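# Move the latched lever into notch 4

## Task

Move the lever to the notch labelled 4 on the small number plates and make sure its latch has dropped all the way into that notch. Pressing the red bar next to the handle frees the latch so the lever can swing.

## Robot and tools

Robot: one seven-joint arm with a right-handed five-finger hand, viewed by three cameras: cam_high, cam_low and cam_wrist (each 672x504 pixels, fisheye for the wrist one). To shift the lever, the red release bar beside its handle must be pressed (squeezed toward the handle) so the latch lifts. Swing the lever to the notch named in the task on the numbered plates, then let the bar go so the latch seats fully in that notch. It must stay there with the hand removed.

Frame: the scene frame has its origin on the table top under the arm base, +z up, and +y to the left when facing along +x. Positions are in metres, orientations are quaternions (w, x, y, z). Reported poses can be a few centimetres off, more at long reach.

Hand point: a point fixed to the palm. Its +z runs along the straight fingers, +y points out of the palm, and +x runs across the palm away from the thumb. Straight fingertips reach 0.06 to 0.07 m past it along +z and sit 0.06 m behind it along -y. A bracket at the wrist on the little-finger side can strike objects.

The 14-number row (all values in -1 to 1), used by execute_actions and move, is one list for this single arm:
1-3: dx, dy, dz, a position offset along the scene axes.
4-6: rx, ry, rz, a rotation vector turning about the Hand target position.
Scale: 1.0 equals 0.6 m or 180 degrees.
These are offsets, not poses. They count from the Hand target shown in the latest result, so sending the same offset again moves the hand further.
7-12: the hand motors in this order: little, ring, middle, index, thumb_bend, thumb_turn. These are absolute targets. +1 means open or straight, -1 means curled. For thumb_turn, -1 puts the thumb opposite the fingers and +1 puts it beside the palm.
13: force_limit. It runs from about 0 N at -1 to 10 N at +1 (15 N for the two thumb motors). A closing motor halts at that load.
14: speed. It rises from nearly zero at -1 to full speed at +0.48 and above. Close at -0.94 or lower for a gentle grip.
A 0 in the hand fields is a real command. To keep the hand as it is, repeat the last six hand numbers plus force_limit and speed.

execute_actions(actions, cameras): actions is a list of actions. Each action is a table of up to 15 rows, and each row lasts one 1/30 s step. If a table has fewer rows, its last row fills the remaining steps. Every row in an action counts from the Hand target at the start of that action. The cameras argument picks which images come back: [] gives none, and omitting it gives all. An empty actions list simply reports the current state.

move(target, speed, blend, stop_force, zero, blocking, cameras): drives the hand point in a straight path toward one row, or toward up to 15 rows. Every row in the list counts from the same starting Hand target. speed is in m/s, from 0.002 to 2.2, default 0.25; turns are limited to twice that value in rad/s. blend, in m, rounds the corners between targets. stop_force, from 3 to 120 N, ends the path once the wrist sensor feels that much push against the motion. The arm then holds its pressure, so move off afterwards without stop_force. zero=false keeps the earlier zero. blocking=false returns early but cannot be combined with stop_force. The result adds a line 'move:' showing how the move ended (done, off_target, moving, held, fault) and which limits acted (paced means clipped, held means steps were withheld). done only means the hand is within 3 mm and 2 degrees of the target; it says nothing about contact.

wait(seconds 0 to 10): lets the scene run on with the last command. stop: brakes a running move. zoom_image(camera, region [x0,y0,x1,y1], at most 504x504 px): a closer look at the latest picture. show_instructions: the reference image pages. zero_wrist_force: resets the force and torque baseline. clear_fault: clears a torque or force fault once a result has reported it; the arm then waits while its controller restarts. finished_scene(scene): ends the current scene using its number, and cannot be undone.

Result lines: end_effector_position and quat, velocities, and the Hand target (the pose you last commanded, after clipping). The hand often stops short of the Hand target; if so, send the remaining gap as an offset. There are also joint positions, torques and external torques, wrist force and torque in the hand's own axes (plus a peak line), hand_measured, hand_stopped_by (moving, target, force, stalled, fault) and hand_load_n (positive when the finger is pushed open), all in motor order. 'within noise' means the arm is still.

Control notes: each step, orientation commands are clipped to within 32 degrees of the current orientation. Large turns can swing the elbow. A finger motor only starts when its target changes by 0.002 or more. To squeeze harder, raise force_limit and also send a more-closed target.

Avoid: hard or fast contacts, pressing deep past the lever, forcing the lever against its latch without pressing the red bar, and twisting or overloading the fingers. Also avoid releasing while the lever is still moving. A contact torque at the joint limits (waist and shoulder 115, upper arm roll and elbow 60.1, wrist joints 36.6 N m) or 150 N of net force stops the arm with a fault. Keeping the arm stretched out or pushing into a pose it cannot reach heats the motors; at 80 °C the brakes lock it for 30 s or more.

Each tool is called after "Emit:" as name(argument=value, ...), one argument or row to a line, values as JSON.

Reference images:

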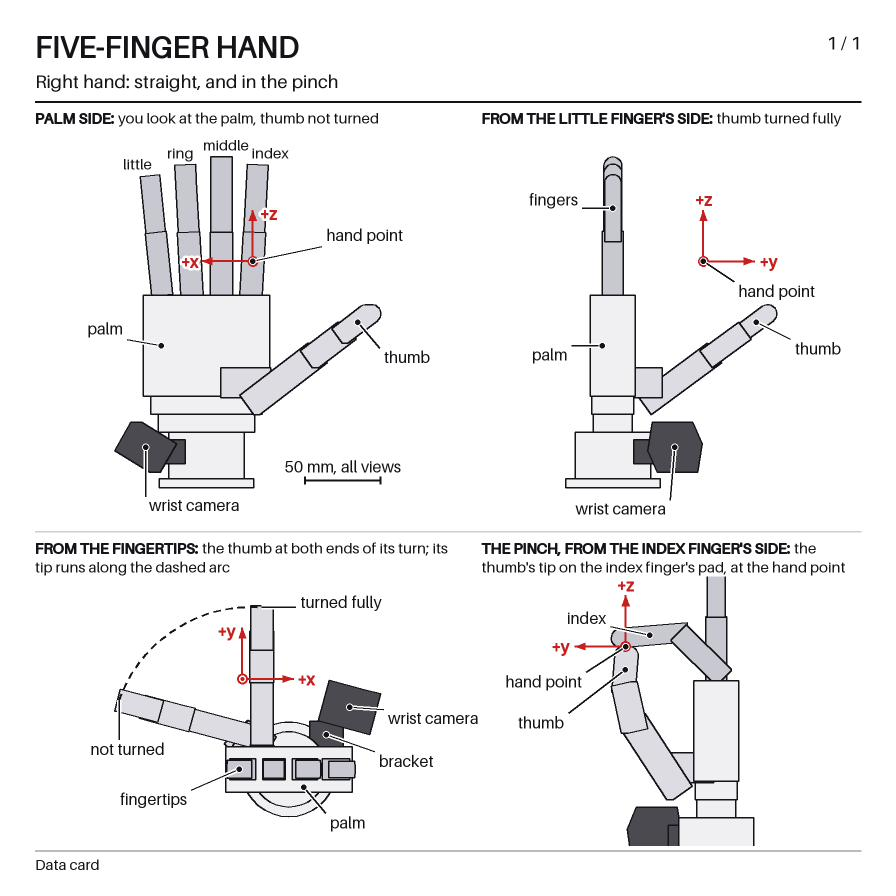

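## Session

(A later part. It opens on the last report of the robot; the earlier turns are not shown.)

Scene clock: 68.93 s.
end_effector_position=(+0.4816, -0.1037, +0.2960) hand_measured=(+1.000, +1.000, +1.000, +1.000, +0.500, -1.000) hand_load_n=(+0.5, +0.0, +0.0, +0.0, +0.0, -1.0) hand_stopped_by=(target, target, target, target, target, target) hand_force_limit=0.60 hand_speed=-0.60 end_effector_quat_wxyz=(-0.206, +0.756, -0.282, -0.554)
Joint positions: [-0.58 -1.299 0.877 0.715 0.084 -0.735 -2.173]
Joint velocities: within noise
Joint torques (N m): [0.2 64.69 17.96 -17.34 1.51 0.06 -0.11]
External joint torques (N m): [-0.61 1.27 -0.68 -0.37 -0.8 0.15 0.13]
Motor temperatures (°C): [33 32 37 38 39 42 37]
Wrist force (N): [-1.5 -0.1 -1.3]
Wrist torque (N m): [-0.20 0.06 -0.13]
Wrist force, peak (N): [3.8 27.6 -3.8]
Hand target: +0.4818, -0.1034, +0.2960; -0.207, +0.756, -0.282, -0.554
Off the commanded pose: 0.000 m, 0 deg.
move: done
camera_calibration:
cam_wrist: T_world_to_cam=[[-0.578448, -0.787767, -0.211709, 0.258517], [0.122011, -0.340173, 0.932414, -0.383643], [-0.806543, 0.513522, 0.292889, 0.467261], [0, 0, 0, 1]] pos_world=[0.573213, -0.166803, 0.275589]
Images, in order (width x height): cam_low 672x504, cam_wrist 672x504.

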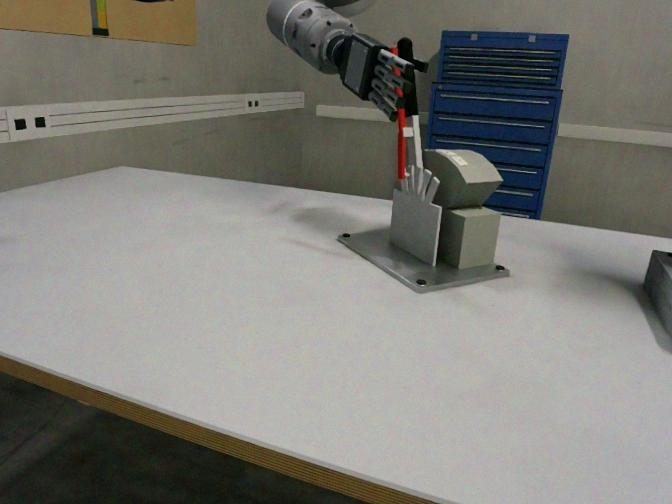

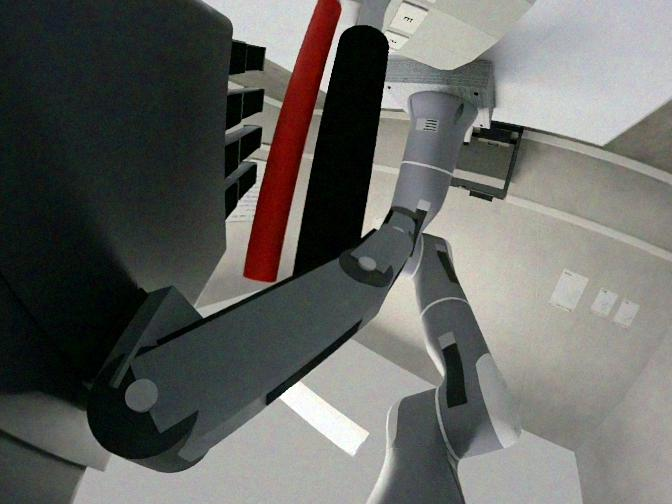

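Emit:
wait(
  seconds=0.1,
  cameras=["cam_high","cam_wrist","cam_low"],
)

Emit:
zoom_image(
  camera="cam_high",
  region=[390, 200, 490, 380],
)

Emit:
zoom_image(
  camera="cam_low",
  region=[390, 150, 450, 210],
)

Scene clock: 70.53 s.
end_effector_position=(+0.4816, -0.1037, +0.2960) hand_measured=(+1.000, +1.000, +1.000, +1.000, +0.500, -1.000) hand_load_n=(+0.0, +0.0, +0.0, +0.0, +0.5, -0.5) hand_stopped_by=(target, target, target, target, target, target) hand_force_limit=0.60 hand_speed=-0.60 end_effector_quat_wxyz=(-0.206, +0.756, -0.282, -0.554)
Joint positions: [-0.58 -1.299 0.877 0.715 0.084 -0.735 -2.173]
Joint velocities: within noise
Joint torques (N m): [0.12 64.93 17.82 -17.22 1.37 -0.03 -0.16]
External joint torques (N m): [-0.53 1.03 -0.55 -0.49 -0.67 0.24 0.18]
Motor temperatures (°C): [33 32 37 38 39 42 37]
Wrist force (N): [-1.6 0.0 -1.5]
Wrist torque (N m): [-0.16 0.06 -0.13]
Wrist force, peak (N): [-1.6 0.0 -1.6]
Hand target: +0.4818, -0.1034, +0.2960; -0.207, +0.756, -0.282, -0.554
Off the commanded pose: 0.000 m, 0 deg.
wait: 0.10 s; at rest from the start
camera_calibration:
cam_wrist: T_world_to_cam=[[-0.578448, -0.787767, -0.211709, 0.258517], [0.122011, -0.340173, 0.932414, -0.383643], [-0.806543, 0.513522, 0.292889, 0.467261], [0, 0, 0, 1]] pos_world=[0.573213, -0.166803, 0.275589]

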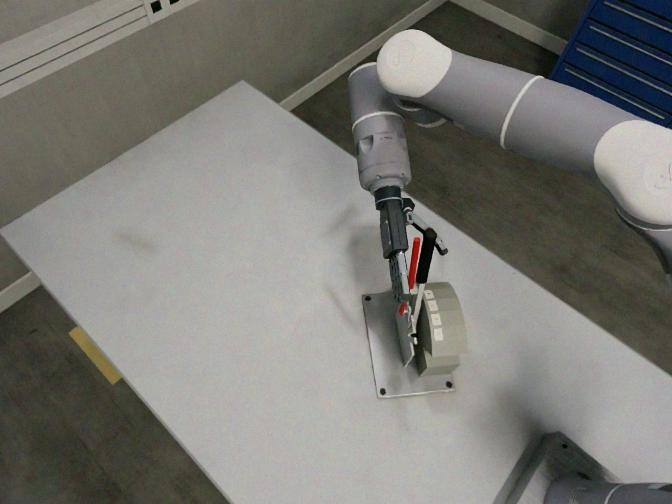

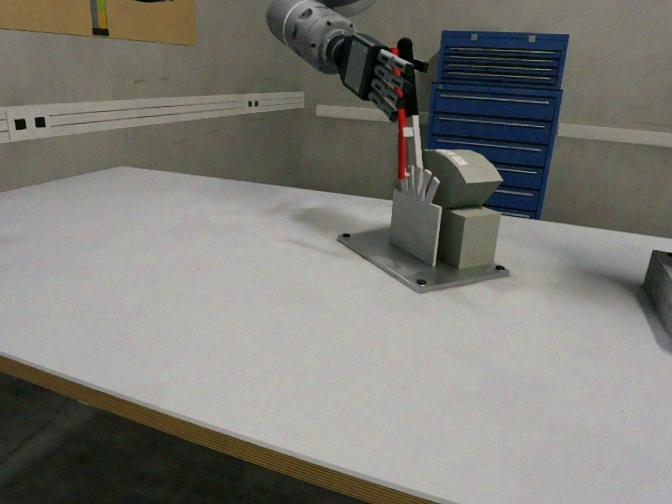

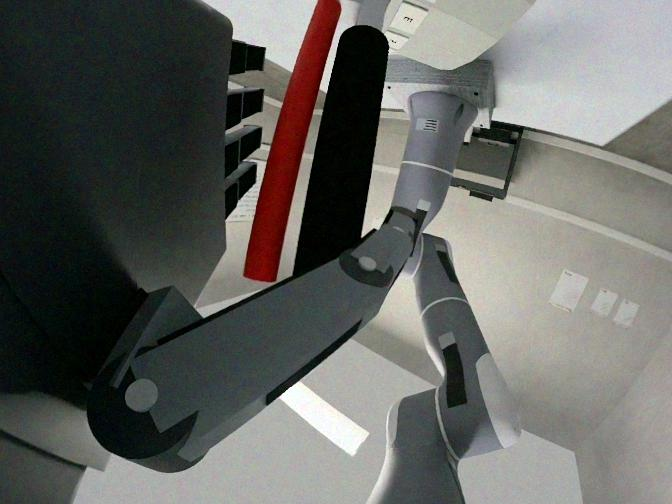

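Scaled by 2.800.

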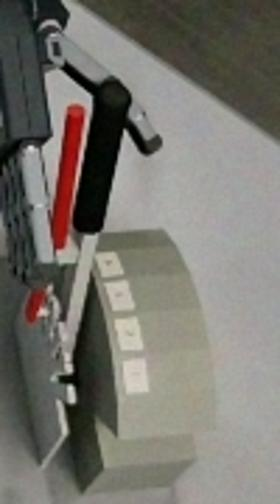

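Scaled by 8.400.

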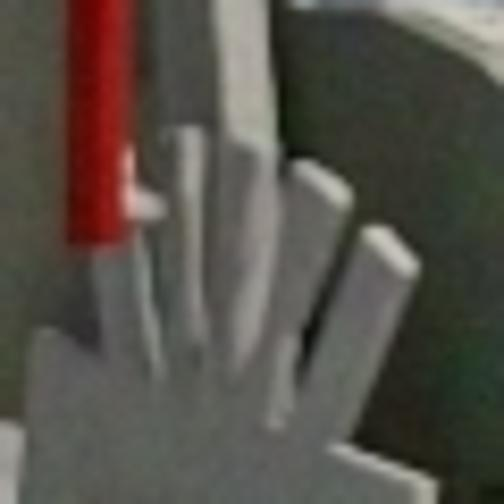

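Emit:
move(
  target=[0,0,0,0,0,0,1,1,1,1,-0.6,-1,0.2,-0.8],
  cameras=["cam_wrist"],
)

Emit:
move(
  target=[0.0171,-0.0148,-0.0057,0.0127,0.0147,0,1,1,1,1,-0.6,-1,0.2,-0.8],
  speed=0.015,
  stop_force=12,
  cameras=["cam_high","cam_low","cam_wrist"],
)

Emit:
zoom_image(
  camera="cam_low",
  region=[380, 130, 460, 210],
)

Scene clock: 74.00 s.
end_effector_position=(+0.4815, -0.1046, +0.2960) hand_measured=(+1.000, +1.000, +1.000, +1.000, +0.422, -1.000) hand_load_n=(+0.0, +0.0, +0.0, +0.0, +8.5, +0.5) hand_stopped_by=(target, target, target, target, force, target) hand_force_limit=0.20 hand_speed=-0.80 end_effector_quat_wxyz=(-0.206, +0.756, -0.282, -0.554)
Joint positions: [-0.581 -1.298 0.877 0.715 0.083 -0.736 -2.173]
Joint velocities: within noise
Joint torques (N m): [6.53 63.42 20.18 -15.73 3.67 2.31 0.09]
External joint torques (N m): [-6.96 2.54 -2.92 -1.99 -2.98 -2.1 -0.06]
Motor temperatures (°C): [33 32 38 38 39 42 37]
Wrist force (N): [-2.6 11.4 -6.0]
Wrist torque (N m): [0.22 0.12 -0.06]
Wrist force, peak (N): [-3.5 11.9 -6.8]
Hand target: +0.4818, -0.1034, +0.2960; -0.207, +0.756, -0.282, -0.554
Off the commanded pose: 0.001 m, 0 deg.
move: done
camera_calibration:
cam_wrist: T_world_to_cam=[[-0.578929, -0.787705, -0.210623, 0.257682], [0.121803, -0.338962, 0.932882, -0.383872], [-0.806229, 0.514418, 0.29218, 0.467827], [0, 0, 0, 1]] pos_world=[0.573113, -0.167799, 0.275691]
Images, in order (width x height): cam_wrist 672x504.

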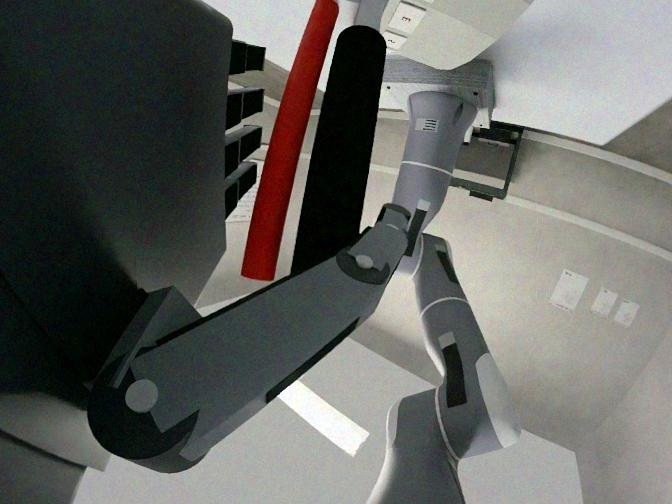

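Scene clock: 76.67 s.
end_effector_position=(+0.4921, -0.1124, +0.2925) hand_measured=(+1.000, +1.000, +1.000, +1.000, +0.420, -1.000) hand_load_n=(+0.0, +0.0, +0.0, +0.0, +0.0, +0.0) hand_stopped_by=(target, target, target, target, force, target) hand_force_limit=0.20 hand_speed=-0.80 end_effector_quat_wxyz=(-0.215, +0.739, -0.276, -0.576)
Joint positions: [-0.537 -1.384 0.887 0.553 0.104 -0.845 -2.14]
Joint velocities: within noise
Joint torques (N m): [-0.01 66.68 15.75 -16.68 1.71 -0.38 -0.12]
External joint torques (N m): [-0.41 1.5 -0.53 -0.35 -0.62 0.4 0.15]
Motor temperatures (°C): [33 32 38 38 39 42 37]
Wrist force (N): [-1.5 -0.3 -1.1]
Wrist torque (N m): [-0.16 0.01 -0.10]
Wrist force, peak (N): [-2.9 11.3 -6.1]
Hand target: +0.4921, -0.1123, +0.2926; -0.215, +0.739, -0.275, -0.577
Off the commanded pose: 0.000 m, 0 deg.
move: done
camera_calibration:
cam_wrist: T_world_to_cam=[[-0.588738, -0.778845, -0.216305, 0.264369], [0.163818, -0.377009, 0.911608, -0.403272], [-0.79155, 0.501264, 0.349548, 0.455926], [0, 0, 0, 1]] pos_world=[0.582595, -0.174673, 0.265442]

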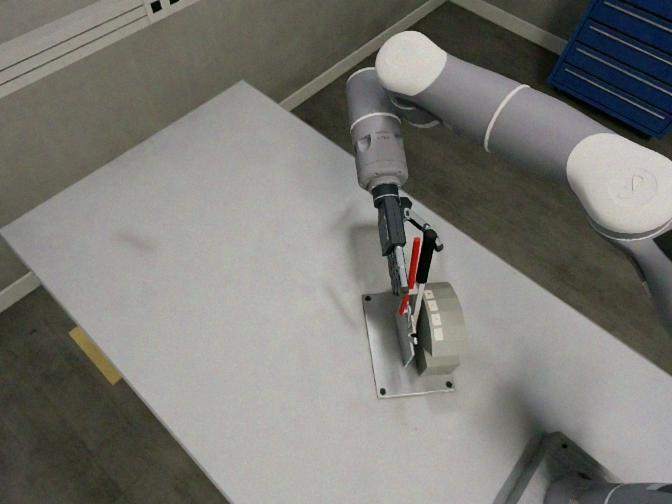

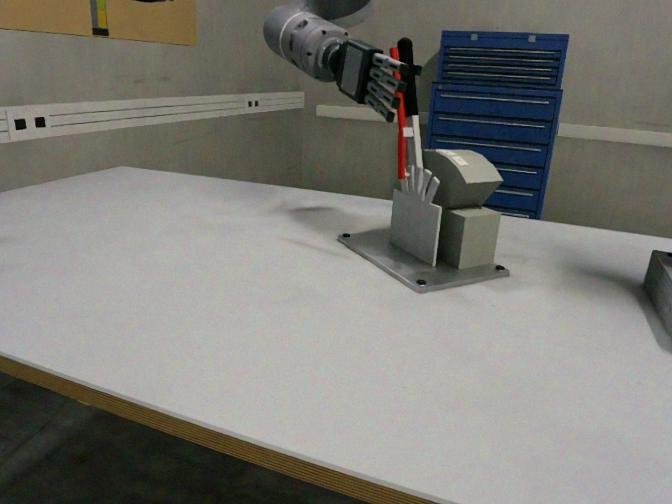

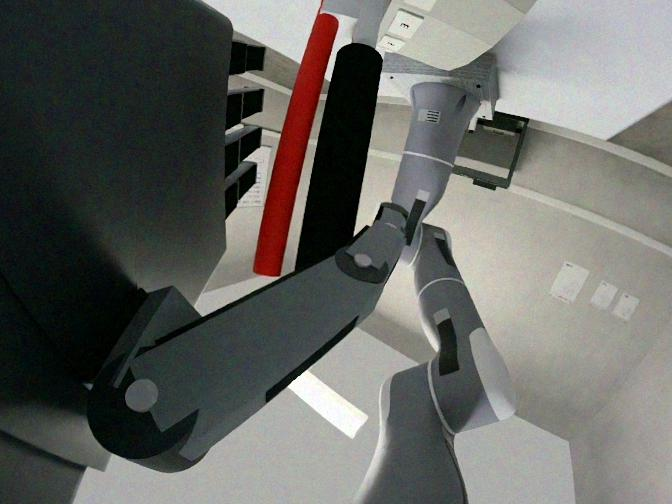

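Scaled by 6.300.

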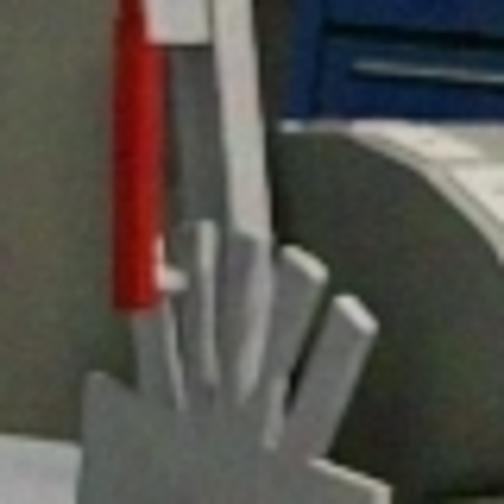

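Emit:
move(
  target=[-0.0125,-0.0145,0,0,0,0,1,1,1,1,0.42,-1,0.2,-0.8],
  speed=0.03,
  cameras=[],
)

Emit:
move(
  target=[0,0,0,0,0,0,1,1,1,1,0.13,-1,0.8,-0.8],
  cameras=["cam_wrist"],
)

Emit:
move(
  target=[0.0171,-0.0148,-0.0067,0.0127,0.0147,0,1,1,1,1,0.13,-1,0.8,-0.8],
  speed=0.015,
  cameras=["cam_low","cam_wrist"],
)

Emit:
zoom_image(
  camera="cam_low",
  region=[380, 130, 460, 210],
)

Scene clock: 80.70 s.
end_effector_position=(+0.4845, -0.1210, +0.2927) hand_measured=(+1.000, +1.000, +1.000, +1.000, +0.420, -1.000) hand_load_n=(+0.0, +0.0, +0.0, +0.0, +0.0, +0.0) hand_stopped_by=(target, target, target, target, target, target) hand_force_limit=0.20 hand_speed=-0.80 end_effector_quat_wxyz=(-0.215, +0.738, -0.275, -0.577)
Joint positions: [-0.559 -1.373 0.883 0.582 0.098 -0.842 -2.154]
Joint velocities: within noise
Joint torques (N m): [-0.21 67.22 15.94 -16.44 1.24 -0.13 -0.28]
External joint torques (N m): [-0.2 0.56 -0.35 -0.64 -0.21 0.13 0.3]
Motor temperatures (°C): [33 32 38 38 39 42 37]
Wrist force (N): [-1.5 -0.1 -1.1]
Wrist torque (N m): [-0.15 0.01 -0.09]
Wrist force, peak (N): [-1.7 -0.2 -1.3]
Hand target: +0.4846, -0.1210, +0.2926; -0.215, +0.739, -0.275, -0.577
Off the commanded pose: 0.000 m, 0 deg.
move: done
No camera images: "cameras" was empty.

Scene clock: 81.97 s.
end_effector_position=(+0.4845, -0.1210, +0.2927) hand_measured=(+1.000, +1.000, +1.000, +1.000, +0.130, -1.000) hand_load_n=(+0.0, +0.0, +0.0, +0.0, +0.0, -0.5) hand_stopped_by=(target, target, target, target, target, target) hand_force_limit=0.80 hand_speed=-0.80 end_effector_quat_wxyz=(-0.215, +0.738, -0.275, -0.577)
Joint positions: [-0.559 -1.373 0.883 0.582 0.098 -0.842 -2.154]
Joint velocities: within noise
Joint torques (N m): [-0.23 66.7 15.94 -16.57 1.42 -0.26 -0.19]
External joint torques (N m): [-0.18 1.08 -0.34 -0.5 -0.39 0.25 0.22]
Motor temperatures (°C): [33 32 38 38 39 42 37]
Wrist force (N): [-1.7 -0.1 -1.1]
Wrist torque (N m): [-0.14 0.05 -0.11]
Wrist force, peak (N): [-1.8 -0.1 -1.2]
Hand target: +0.4846, -0.1210, +0.2926; -0.215, +0.739, -0.275, -0.577
Off the commanded pose: 0.000 m, 0 deg.
move: done
camera_calibration:
cam_wrist: T_world_to_cam=[[-0.588458, -0.779043, -0.216353, 0.253033], [0.164475, -0.377336, 0.911354, -0.405732], [-0.791622, 0.500709, 0.350179, 0.45396], [0, 0, 0, 1]] pos_world=[0.574997, -0.183275, 0.265543]
Images, in order (width x height): cam_wrist 672x504.

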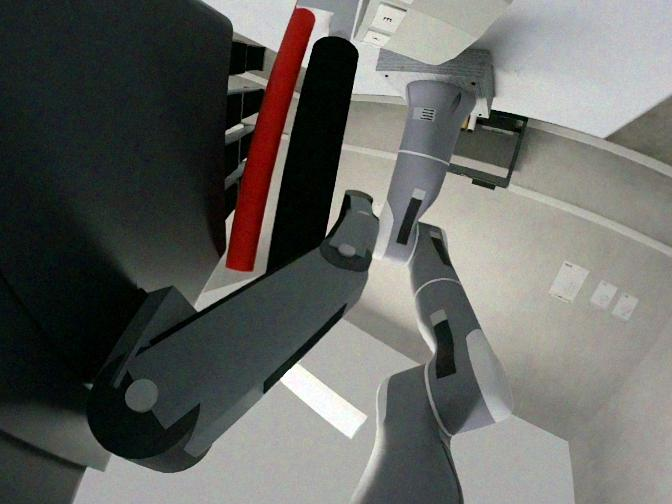

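Scene clock: 84.27 s.
end_effector_position=(+0.4948, -0.1299, +0.2885) hand_measured=(+1.000, +1.000, +1.000, +1.000, +0.130, -1.000) hand_load_n=(+0.0, +0.0, +0.0, +0.0, +0.0, +0.0) hand_stopped_by=(target, target, target, target, target, target) hand_force_limit=0.80 hand_speed=-0.80 end_effector_quat_wxyz=(-0.223, +0.721, -0.269, -0.599)
Joint positions: [-0.501 -1.473 0.902 0.378 0.121 -0.972 -2.109]
Joint velocities: within noise
Joint torques (N m): [-0.11 68.03 12.88 -16.1 2.11 -0.66 -0.08]
External joint torques (N m): [-0.33 1.81 -0.43 -0.21 -0.67 0.48 0.11]
Motor temperatures (°C): [33 33 38 38 39 42 37]
Wrist force (N): [-1.6 -0.1 -0.8]
Wrist torque (N m): [-0.16 0.03 -0.10]
Wrist force, peak (N): [-1.9 -0.1 -1.1]
Hand target: +0.4948, -0.1299, +0.2886; -0.223, +0.721, -0.269, -0.599
Off the commanded pose: 0.000 m, 0 deg.
move: done
camera_calibration:
cam_wrist: T_world_to_cam=[[-0.598878, -0.770107, -0.219727, 0.258668], [0.205383, -0.412888, 0.887322, -0.424861], [-0.774056, 0.486269, 0.405437, 0.441585], [0, 0, 0, 1]] pos_world=[0.583981, -0.190948, 0.25479]
Images, in order (width x height): cam_low 672x504, cam_wrist 672x504.

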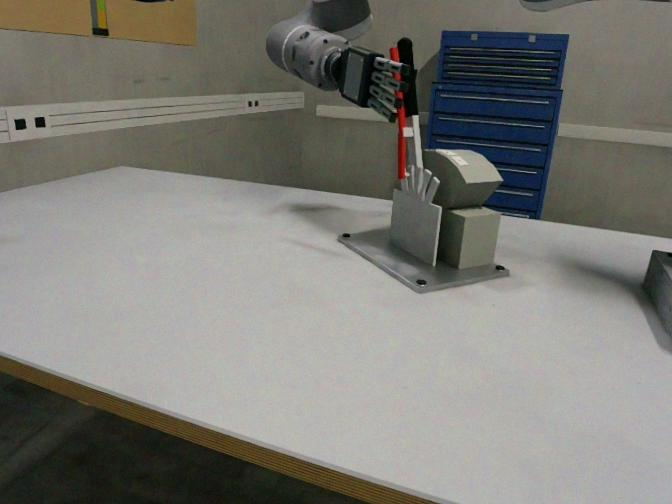

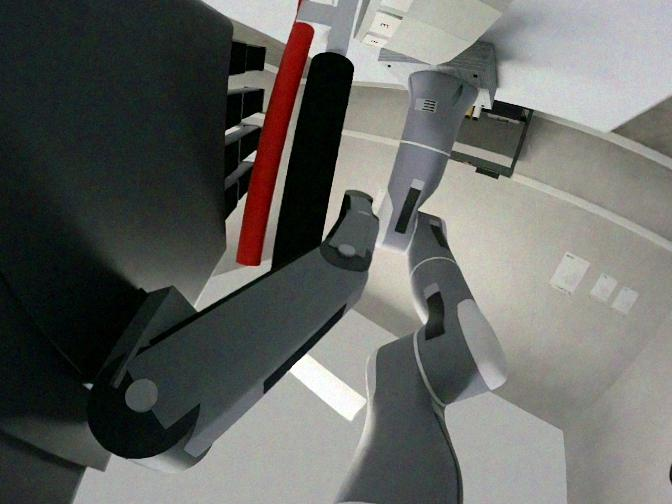

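Scaled by 6.300.

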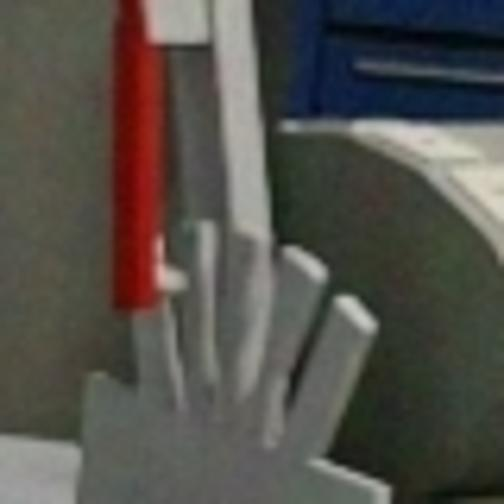

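Emit:
move(
  target=[-0.0342,0.0296,0.0124,-0.0254,-0.0294,0,1,1,1,1,0.2,-1,0.8,-0.8],
  speed=0.05,
  cameras=[],
)

Emit:
move(
  target=[0,0,0,0,0,0,1,1,1,1,-0.5,-1,0.75,-0.85],
  cameras=["cam_wrist"],
)

Emit:
move(
  target=[0.0073,-0.0063,-0.0023,0.0054,0.0063,0,1,1,1,1,-0.5,-1,0.75,-0.85],
  speed=0.015,
  cameras=["cam_low","cam_wrist"],
)

Emit:
zoom_image(
  camera="cam_low",
  region=[380, 130, 460, 210],
)

Scene clock: 86.87 s.
end_effector_position=(+0.4743, -0.1120, +0.2962) hand_measured=(+1.000, +1.000, +1.000, +1.000, +0.200, -1.000) hand_load_n=(+0.0, +0.0, +0.0, +0.0, +0.0, +0.0) hand_stopped_by=(target, target, target, target, target, target) hand_force_limit=0.80 hand_speed=-0.80 end_effector_quat_wxyz=(-0.207, +0.756, -0.282, -0.554)
Joint positions: [-0.601 -1.289 0.877 0.739 0.077 -0.733 -2.184]
Joint velocities: within noise
Joint torques (N m): [-0.41 64.73 17.82 -17.05 0.88 0.14 -0.27]
External joint torques (N m): [0.01 0.83 -0.27 -0.65 -0.23 0.06 0.3]
Motor temperatures (°C): [33 33 38 38 39 42 37]
Wrist force (N): [-1.5 0.0 -1.1]
Wrist torque (N m): [-0.12 0.02 -0.09]
Wrist force, peak (N): [-1.9 -0.1 -1.3]
Hand target: +0.4743, -0.1121, +0.2960; -0.207, +0.756, -0.282, -0.554
Off the commanded pose: 0.000 m, 0 deg.
move: done
No camera images: "cameras" was empty.

Scene clock: 87.90 s.
end_effector_position=(+0.4740, -0.1128, +0.2961) hand_measured=(+1.000, +1.000, +1.000, +1.000, +0.038, -1.000) hand_load_n=(+0.0, +0.0, +0.0, +0.0, +13.0, +2.0) hand_stopped_by=(target, target, target, target, force, target) hand_force_limit=0.75 hand_speed=-0.85 end_effector_quat_wxyz=(-0.206, +0.756, -0.282, -0.554)
Joint positions: [-0.602 -1.289 0.876 0.739 0.076 -0.734 -2.184]
Joint velocities: within noise
Joint torques (N m): [4.16 62.92 19.46 -16.87 2.45 2.33 -0.27]
External joint torques (N m): [-4.56 2.62 -1.93 -0.84 -1.8 -2.14 0.29]
Motor temperatures (°C): [33 33 38 38 39 42 37]
Wrist force (N): [-4.9 8.8 -2.5]
Wrist torque (N m): [0.04 0.14 0.00]
Wrist force, peak (N): [-5.4 9.7 -3.0]
Hand target: +0.4743, -0.1121, +0.2960; -0.207, +0.756, -0.282, -0.554
Off the commanded pose: 0.001 m, 0 deg.
move: done
camera_calibration:
cam_wrist: T_world_to_cam=[[-0.578608, -0.787862, -0.210918, 0.246773], [0.122117, -0.339372, 0.932692, -0.386028], [-0.806412, 0.513906, 0.292575, 0.465876], [0, 0, 0, 1]] pos_world=[0.565613, -0.176001, 0.275791]
Images, in order (width x height): cam_wrist 672x504.

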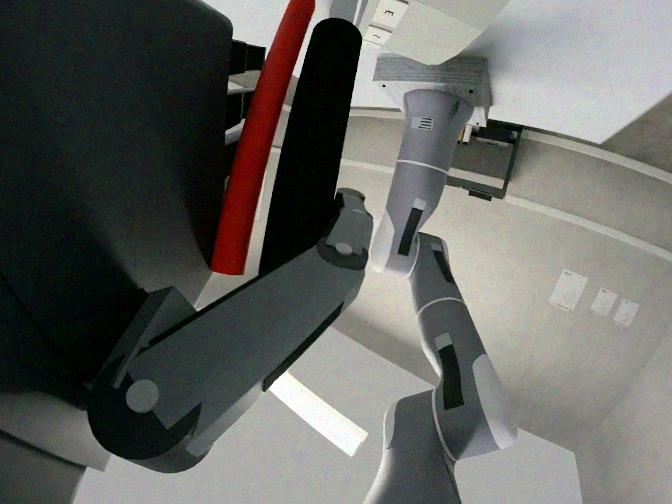

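Scene clock: 89.03 s.
end_effector_position=(+0.4783, -0.1167, +0.2949) hand_measured=(+1.000, +1.000, +1.000, +1.000, +0.038, -1.000) hand_load_n=(+0.0, +0.0, +0.0, +0.0, +13.0, +2.5) hand_stopped_by=(target, target, target, target, force, target) hand_force_limit=0.75 hand_speed=-0.85 end_effector_quat_wxyz=(-0.210, +0.749, -0.279, -0.564)
Joint positions: [-0.586 -1.324 0.88 0.676 0.084 -0.779 -2.172]
Joint velocities: within noise
Joint torques (N m): [4.25 62.37 18.3 -16.7 2.63 2.37 -0.19]
External joint torques (N m): [-4.66 4.14 -1.48 -0.72 -1.82 -2.26 0.22]
Motor temperatures (°C): [33 33 38 38 39 42 37]
Wrist force (N): [-6.8 8.9 -2.2]
Wrist torque (N m): [0.08 0.23 -0.05]
Wrist force, peak (N): [-8.4 8.4 -2.4]
Hand target: +0.4787, -0.1159, +0.2947; -0.210, +0.749, -0.279, -0.564
Off the commanded pose: 0.001 m, 0 deg.
move: done
camera_calibration:
cam_wrist: T_world_to_cam=[[-0.582851, -0.784159, -0.213025, 0.249141], [0.14026, -0.355311, 0.924165, -0.394748], [-0.800383, 0.508772, 0.317079, 0.460991], [0, 0, 0, 1]] pos_world=[0.569549, -0.179431, 0.271714]
Images, in order (width x height): cam_low 672x504, cam_wrist 672x504.

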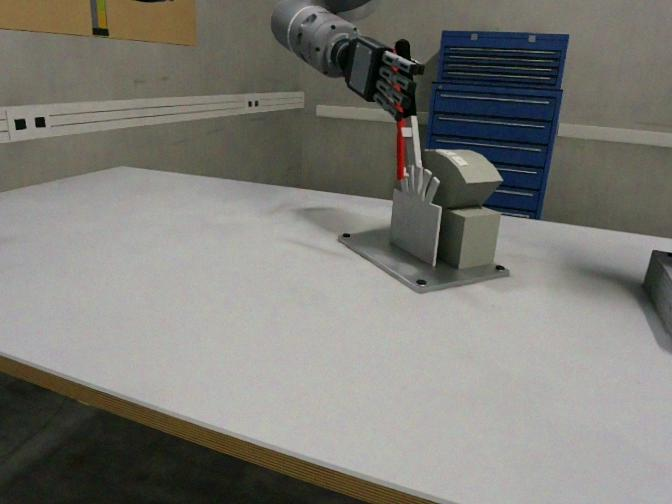

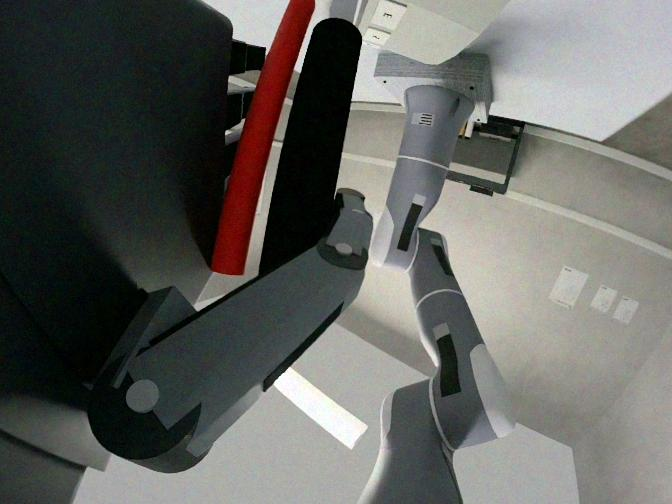

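Scaled by 6.300.

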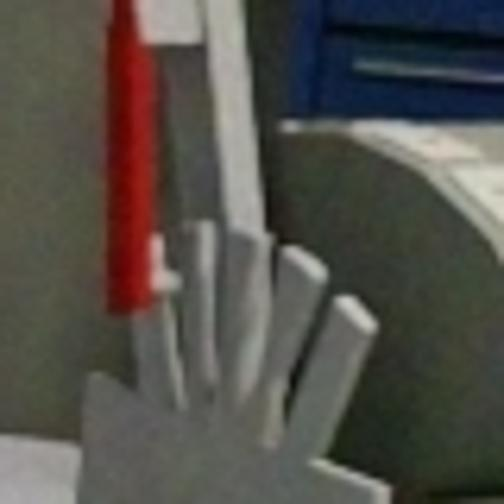

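Emit:
move(
  target=[0.0131,0.0151,0,0,0,0,1,1,1,1,0.6,-1,0.6,0],
  speed=0.05,
  cameras=["cam_low","cam_wrist"],
)

Emit:
zoom_image(
  camera="cam_low",
  region=[380, 130, 460, 210],
)

Scene clock: 90.87 s.
end_effector_position=(+0.4866, -0.1068, +0.2946) hand_measured=(+1.000, +1.000, +1.000, +1.000, +0.600, -1.000) hand_load_n=(+0.0, +0.0, +0.0, +0.0, +0.0, +0.0) hand_stopped_by=(target, target, target, target, target, target) hand_force_limit=0.60 hand_speed=0.00 end_effector_quat_wxyz=(-0.210, +0.749, -0.279, -0.563)
Joint positions: [-0.562 -1.335 0.884 0.649 0.09 -0.78 -2.158]
Joint velocities: within noise
Joint torques (N m): [0.16 65.4 17.29 -17.04 1.65 -0.18 -0.11]
External joint torques (N m): [-0.58 1.54 -0.76 -0.33 -0.78 0.32 0.13]
Motor temperatures (°C): [33 33 38 38 39 42 37]
Wrist force (N): [-1.4 -0.7 -1.2]
Wrist torque (N m): [-0.24 0.02 -0.11]
Wrist force, peak (N): [-6.3 13.5 -0.4]
Hand target: +0.4865, -0.1068, +0.2947; -0.210, +0.749, -0.279, -0.564
Off the commanded pose: 0.000 m, 0 deg.
move: done
camera_calibration:
cam_wrist: T_world_to_cam=[[-0.582889, -0.783905, -0.213854, 0.261888], [0.139602, -0.355888, 0.924043, -0.391835], [-0.80047, 0.50876, 0.316878, 0.462847], [0, 0, 0, 1]] pos_world=[0.577847, -0.169632, 0.271412]
Images, in order (width x height): cam_low 672x504, cam_wrist 672x504.

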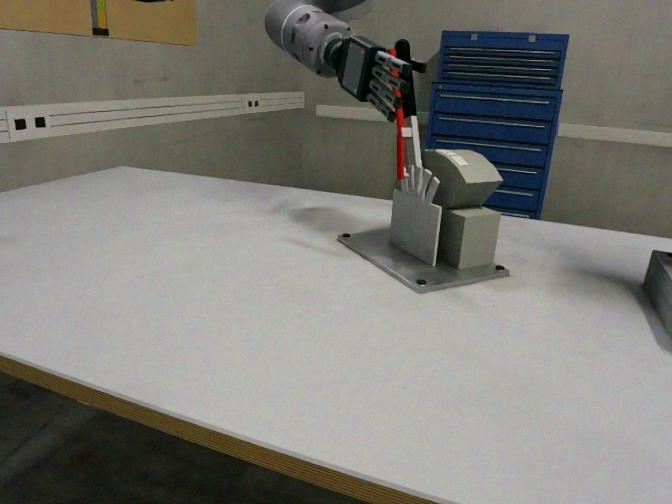

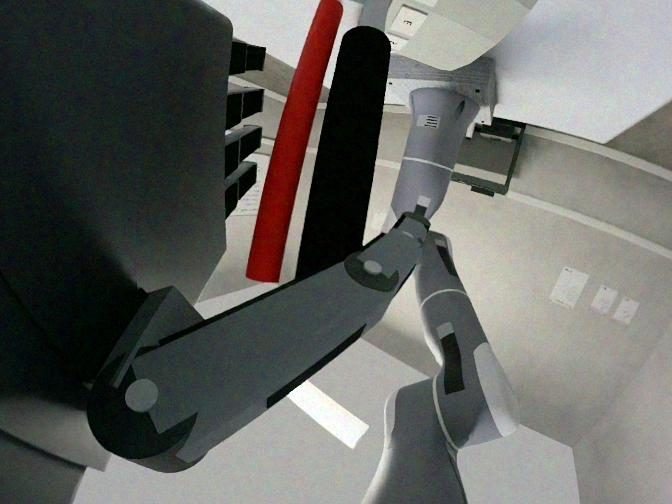

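Scaled by 6.300.

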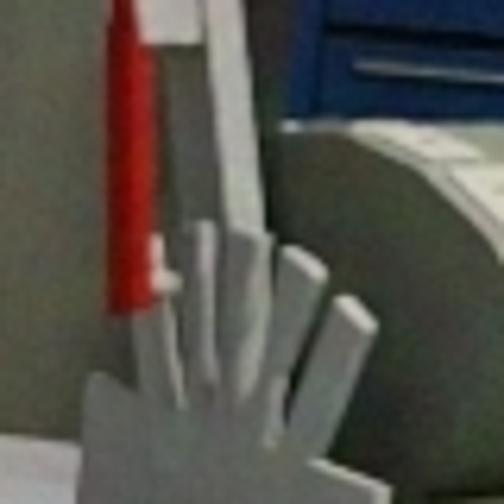

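Emit:
move(
  target=[-0.0131,-0.0151,0,0,0,0,1,1,1,1,0.3,-1,0.6,0],
  speed=0.05,
  cameras=[],
)

Emit:
move(
  target=[0,0,0,0,0,0,1,1,1,1,-0.5,-1,0.75,-0.85],
  cameras=[],
)

Emit:
move(
  target=[-0.0156,0.0135,0.0045,-0.0116,-0.0134,0,1,1,1,1,-0.5,-1,0.75,-0.85],
  speed=0.02,
  cameras=["cam_low"],
)

Emit:
zoom_image(
  camera="cam_low",
  region=[380, 130, 460, 210],
)

Emit:
move(
  target=[0.0131,0.0151,0,0,0,0,1,1,1,1,0.6,-1,0.6,0],
  speed=0.05,
  cameras=["cam_low","cam_wrist"],
)

Emit:
zoom_image(
  camera="cam_low",
  region=[380, 130, 460, 210],
)

Scene clock: 95.47 s.
end_effector_position=(+0.4786, -0.1159, +0.2947) hand_measured=(+1.000, +1.000, +1.000, +1.000, +0.300, -1.000) hand_load_n=(+0.0, +0.0, +0.0, +0.0, +0.0, +0.0) hand_stopped_by=(target, target, target, target, target, target) hand_force_limit=0.60 hand_speed=0.00 end_effector_quat_wxyz=(-0.210, +0.748, -0.279, -0.564)
Joint positions: [-0.585 -1.325 0.881 0.676 0.084 -0.778 -2.172]
Joint velocities: within noise
Joint torques (N m): [-0.84 65.28 16.83 -16.79 0.93 -0.05 -0.33]
External joint torques (N m): [0.43 1.23 0 -0.61 -0.12 0.16 0.35]
Motor temperatures (°C): [33 33 38 38 39 42 37]
Wrist force (N): [-1.8 -1.1 -1.1]
Wrist torque (N m): [-0.29 0.05 -0.13]
Wrist force, peak (N): [-1.0 2.0 -5.0]
Hand target: +0.4787, -0.1159, +0.2947; -0.210, +0.749, -0.279, -0.564
Off the commanded pose: 0.000 m, 0 deg.
move: done
No camera images: "cameras" was empty.

Scene clock: 96.97 s.
end_effector_position=(+0.4784, -0.1166, +0.2947) hand_measured=(+1.000, +1.000, +1.000, +1.000, +0.038, -1.000) hand_load_n=(+0.0, +0.0, +0.0, +0.0, +13.0, +2.0) hand_stopped_by=(target, target, target, target, force, target) hand_force_limit=0.75 hand_speed=-0.85 end_effector_quat_wxyz=(-0.210, +0.748, -0.279, -0.564)
Joint positions: [-0.586 -1.325 0.881 0.676 0.083 -0.778 -2.172]
Joint velocities: within noise
Joint torques (N m): [4.51 64.16 18.97 -16.49 2.79 2.28 -0.21]
External joint torques (N m): [-4.91 2.35 -2.14 -0.91 -1.98 -2.17 0.24]
Motor temperatures (°C): [33 33 38 38 39 42 37]
Wrist force (N): [-3.9 8.5 -2.1]
Wrist torque (N m): [-0.07 0.14 -0.01]
Wrist force, peak (N): [-4.8 9.3 -2.6]
Hand target: +0.4787, -0.1159, +0.2947; -0.210, +0.749, -0.279, -0.564
Off the commanded pose: 0.001 m, 0 deg.
move: done
No camera images: "cameras" was empty.

Scene clock: 98.63 s.
end_effector_position=(+0.4691, -0.1086, +0.2972) hand_measured=(+1.000, +1.000, +1.000, +1.000, +0.038, -1.000) hand_load_n=(+0.0, +0.0, +0.0, +0.0, +12.0, -0.5) hand_stopped_by=(target, target, target, target, force, target) hand_force_limit=0.75 hand_speed=-0.85 end_effector_quat_wxyz=(-0.202, +0.764, -0.285, -0.543)
Joint positions: [-0.621 -1.254 0.882 0.807 0.063 -0.685 -2.193]
Joint velocities: within noise
Joint torques (N m): [3.51 64.45 21.42 -16.26 2.93 0.85 -0.18]
External joint torques (N m): [-3.9 -0.05 -3.12 -1.61 -2.45 -0.54 0.2]
Motor temperatures (°C): [33 33 38 38 39 42 37]
Wrist force (N): [1.7 4.9 -5.1]
Wrist torque (N m): [-0.11 -0.12 0.14]
Wrist force, peak (N): [-2.1 6.4 -7.8]
Hand target: +0.4693, -0.1078, +0.2974; -0.202, +0.764, -0.285, -0.543
Off the commanded pose: 0.001 m, 0 deg.
move: done
Images, in order (width x height): cam_low 672x504.

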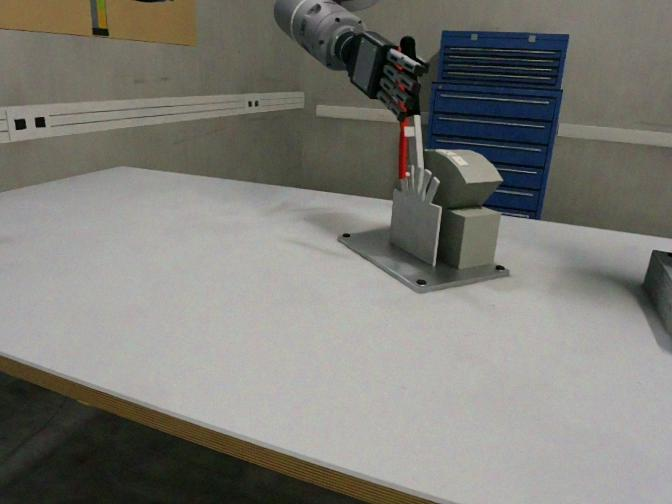

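Scaled by 6.300.

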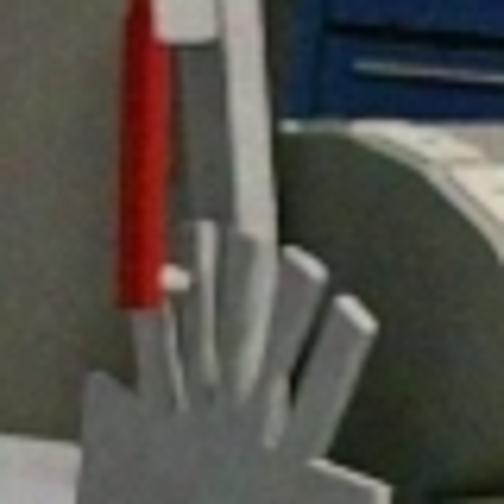

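Scene clock: 99.33 s.
end_effector_position=(+0.4772, -0.0987, +0.2973) hand_measured=(+1.000, +1.000, +1.000, +1.000, +0.600, -1.000) hand_load_n=(+0.0, +0.0, +0.0, +0.0, +0.0, +0.0) hand_stopped_by=(target, target, target, target, target, target) hand_force_limit=0.60 hand_speed=0.00 end_effector_quat_wxyz=(-0.202, +0.764, -0.285, -0.542)
Joint positions: [-0.599 -1.264 0.885 0.783 0.069 -0.685 -2.18]
Joint velocities: within noise
Joint torques (N m): [0.06 63.3 18.6 -17.43 1.32 0.1 -0.12]
External joint torques (N m): [-0.46 1.53 -0.48 -0.39 -0.78 0.22 0.15]
Motor temperatures (°C): [33 33 38 38 39 42 37]
Wrist force (N): [-1.2 -1.0 -1.4]
Wrist torque (N m): [-0.26 -0.03 -0.11]
Wrist force, peak (N): [-1.9 10.8 -0.6]
Hand target: +0.4772, -0.0987, +0.2974; -0.202, +0.764, -0.285, -0.543
Off the commanded pose: 0.000 m, 0 deg.
move: done
camera_calibration:
cam_wrist: T_world_to_cam=[[-0.573833, -0.791724, -0.209497, 0.25691], [0.100479, -0.321933, 0.941415, -0.37328], [-0.812785, 0.519165, 0.264287, 0.472871], [0, 0, 0, 1]] pos_world=[0.569272, -0.162267, 0.28026]
Images, in order (width x height): cam_low 672x504, cam_wrist 672x504.

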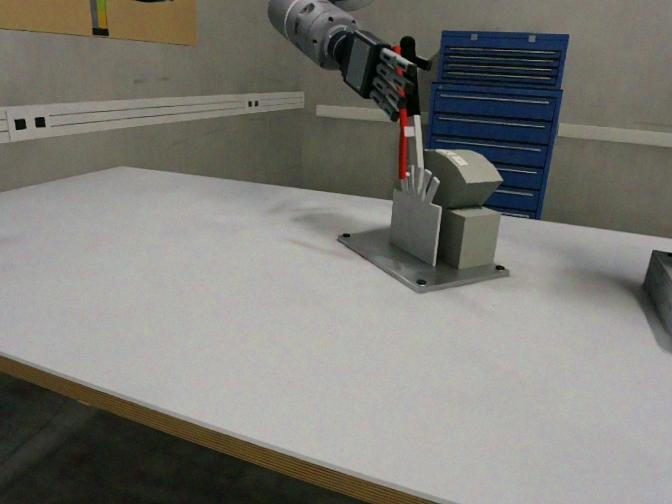

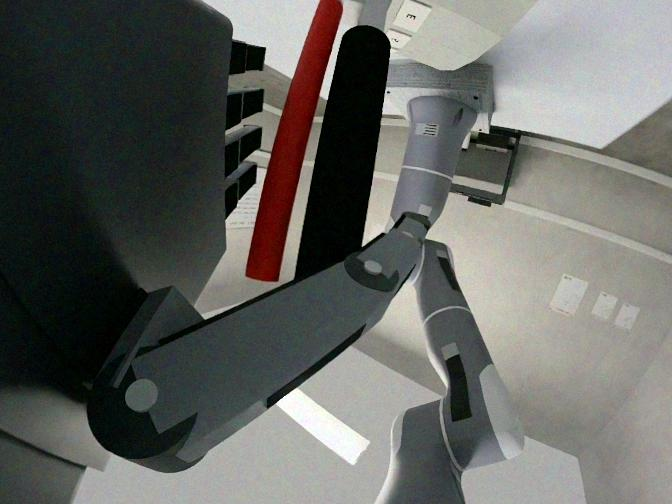

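Scaled by 6.300.

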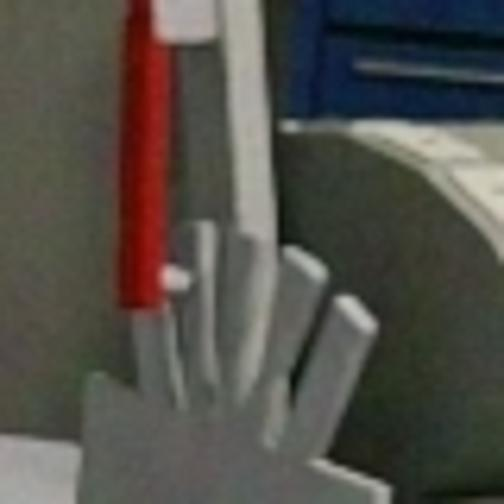

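Emit:
move(
  target=[-0.0131,-0.0151,0,0,0,0,1,1,1,1,0.3,-1,0.6,0],
  speed=0.05,
  cameras=[],
)

Emit:
move(
  target=[0,0,0,0,0,0,1,1,1,1,-0.5,-1,0.6,-0.85],
  cameras=[],
)

Emit:
move(
  target=[0.0156,-0.0135,-0.0045,0.0116,0.0134,0,1,1,1,1,-0.5,-1,0.6,-0.85],
  speed=0.02,
  cameras=["cam_low"],
)

Emit:
zoom_image(
  camera="cam_low",
  region=[380, 130, 460, 210],
)

Emit:
move(
  target=[0,0,0,0,0,0,1,1,1,1,0.055,-1,0.6,-0.85],
  speed=0.02,
  cameras=["cam_wrist"],
)

Scene clock: 102.73 s.
end_effector_position=(+0.4692, -0.1078, +0.2974) hand_measured=(+1.000, +1.000, +1.000, +1.000, +0.300, -1.000) hand_load_n=(+0.0, +0.0, +0.0, +0.0, +0.0, +0.0) hand_stopped_by=(target, target, target, target, target, target) hand_force_limit=0.60 hand_speed=0.00 end_effector_quat_wxyz=(-0.202, +0.764, -0.285, -0.543)
Joint positions: [-0.62 -1.254 0.883 0.807 0.064 -0.684 -2.193]
Joint velocities: within noise
Joint torques (N m): [-0.78 63.51 18.63 -17.28 0.77 0.08 -0.35]
External joint torques (N m): [0.39 0.88 -0.31 -0.57 -0.28 0.23 0.37]
Motor temperatures (°C): [33 33 38 38 39 42 37]
Wrist force (N): [-1.3 -1.1 -1.2]
Wrist torque (N m): [-0.28 -0.03 -0.12]
Wrist force, peak (N): [-0.3 1.8 -4.7]
Hand target: +0.4693, -0.1078, +0.2974; -0.202, +0.764, -0.285, -0.543
Off the commanded pose: 0.000 m, 0 deg.
move: done
No camera images: "cameras" was empty.

Scene clock: 104.20 s.
end_effector_position=(+0.4691, -0.1084, +0.2974) hand_measured=(+1.000, +1.000, +1.000, +1.000, +0.044, -1.000) hand_load_n=(+0.0, +0.0, +0.0, +0.0, +12.0, +1.5) hand_stopped_by=(target, target, target, target, force, target) hand_force_limit=0.60 hand_speed=-0.85 end_effector_quat_wxyz=(-0.202, +0.764, -0.285, -0.543)
Joint positions: [-0.621 -1.254 0.883 0.807 0.063 -0.685 -2.193]
Joint velocities: within noise
Joint torques (N m): [3.52 61.93 20.06 -17.12 2.14 2.28 -0.25]
External joint torques (N m): [-3.91 2.46 -1.74 -0.73 -1.65 -1.98 0.27]
Motor temperatures (°C): [33 33 38 38 39 42 37]
Wrist force (N): [-4.1 7.4 -1.8]
Wrist torque (N m): [-0.11 0.10 -0.05]
Wrist force, peak (N): [-5.1 7.9 -2.3]
Hand target: +0.4693, -0.1078, +0.2974; -0.202, +0.764, -0.285, -0.543
Off the commanded pose: 0.001 m, 0 deg.
move: done
No camera images: "cameras" was empty.

Scene clock: 105.83 s.
end_effector_position=(+0.4784, -0.1166, +0.2949) hand_measured=(+1.000, +1.000, +1.000, +1.000, +0.044, -1.000) hand_load_n=(+0.0, +0.0, +0.0, +0.0, +12.0, +3.0) hand_stopped_by=(target, target, target, target, force, target) hand_force_limit=0.60 hand_speed=-0.85 end_effector_quat_wxyz=(-0.210, +0.749, -0.279, -0.564)
Joint positions: [-0.587 -1.326 0.887 0.676 0.079 -0.778 -2.169]
Joint velocities: within noise
Joint torques (N m): [4.11 62.13 18.09 -16.58 2.58 2.28 -0.2]
External joint torques (N m): [-4.52 4.36 -1.2 -0.7 -1.76 -2.17 0.22]
Motor temperatures (°C): [33 33 38 38 39 42 37]
Wrist force (N): [-6.5 7.9 -1.6]
Wrist torque (N m): [-0.03 0.22 -0.06]
Wrist force, peak (N): [-8.5 7.2 -2.3]
Hand target: +0.4787, -0.1159, +0.2947; -0.210, +0.749, -0.279, -0.564
Off the commanded pose: 0.001 m, 0 deg.
move: done
Images, in order (width x height): cam_low 672x504.

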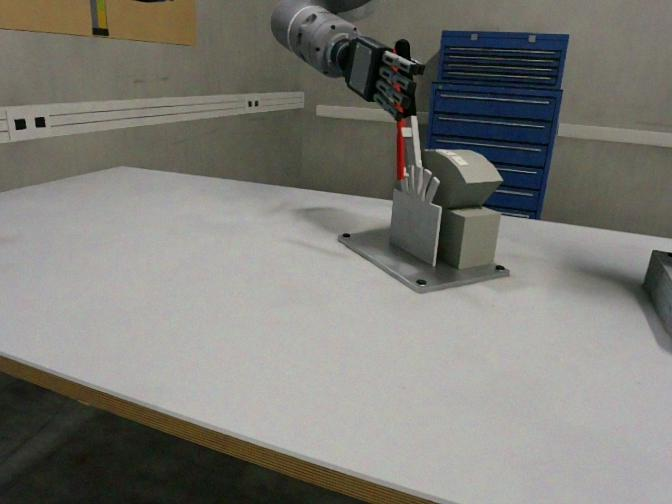

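Scaled by 6.300.

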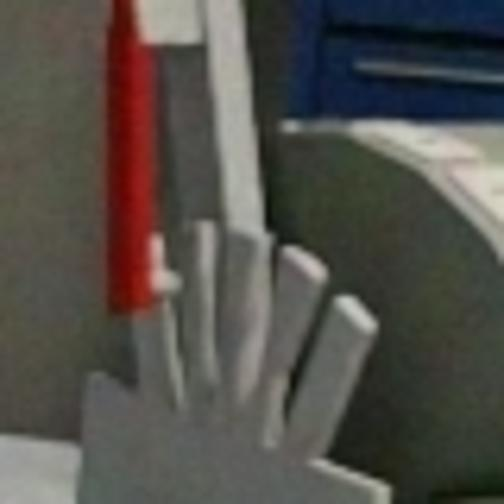

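Scene clock: 106.33 s.
end_effector_position=(+0.4784, -0.1166, +0.2949) hand_measured=(+1.000, +1.000, +1.000, +1.000, +0.060, -1.000) hand_load_n=(+0.0, +0.0, +0.0, +0.0, +8.5, +3.0) hand_stopped_by=(target, target, target, target, target, target) hand_force_limit=0.60 hand_speed=-0.85 end_effector_quat_wxyz=(-0.210, +0.749, -0.279, -0.564)
Joint positions: [-0.587 -1.326 0.887 0.676 0.079 -0.778 -2.169]
Joint velocities: within noise
Joint torques (N m): [3.08 63 17.86 -16.45 2.18 1.71 -0.24]
External joint torques (N m): [-3.49 3.49 -0.96 -0.83 -1.36 -1.59 0.26]
Motor temperatures (°C): [33 33 38 38 39 42 37]
Wrist force (N): [-6.3 5.2 -2.7]
Wrist torque (N m): [-0.06 0.15 -0.06]
Wrist force, peak (N): [-7.4 7.8 -2.1]
Hand target: +0.4787, -0.1159, +0.2947; -0.210, +0.749, -0.279, -0.564
Off the commanded pose: 0.001 m, 0 deg.
move: done
camera_calibration:
cam_wrist: T_world_to_cam=[[-0.582766, -0.784165, -0.213233, 0.249205], [0.140174, -0.355462, 0.92412, -0.394585], [-0.800459, 0.508656, 0.317071, 0.460998], [0, 0, 0, 1]] pos_world=[0.569548, -0.179332, 0.271614]
Images, in order (width x height): cam_wrist 672x504.

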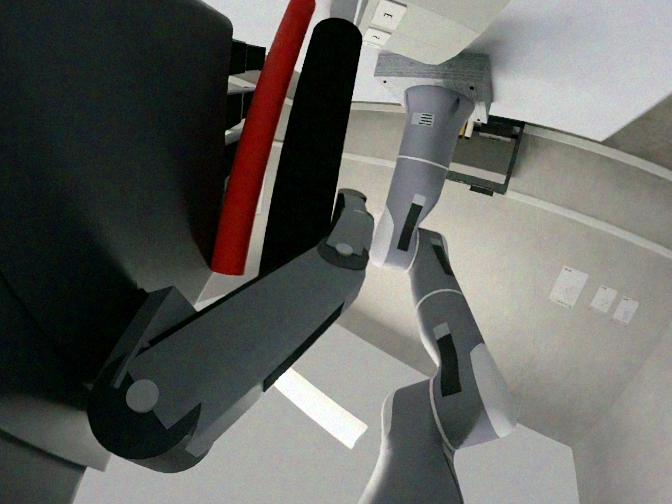

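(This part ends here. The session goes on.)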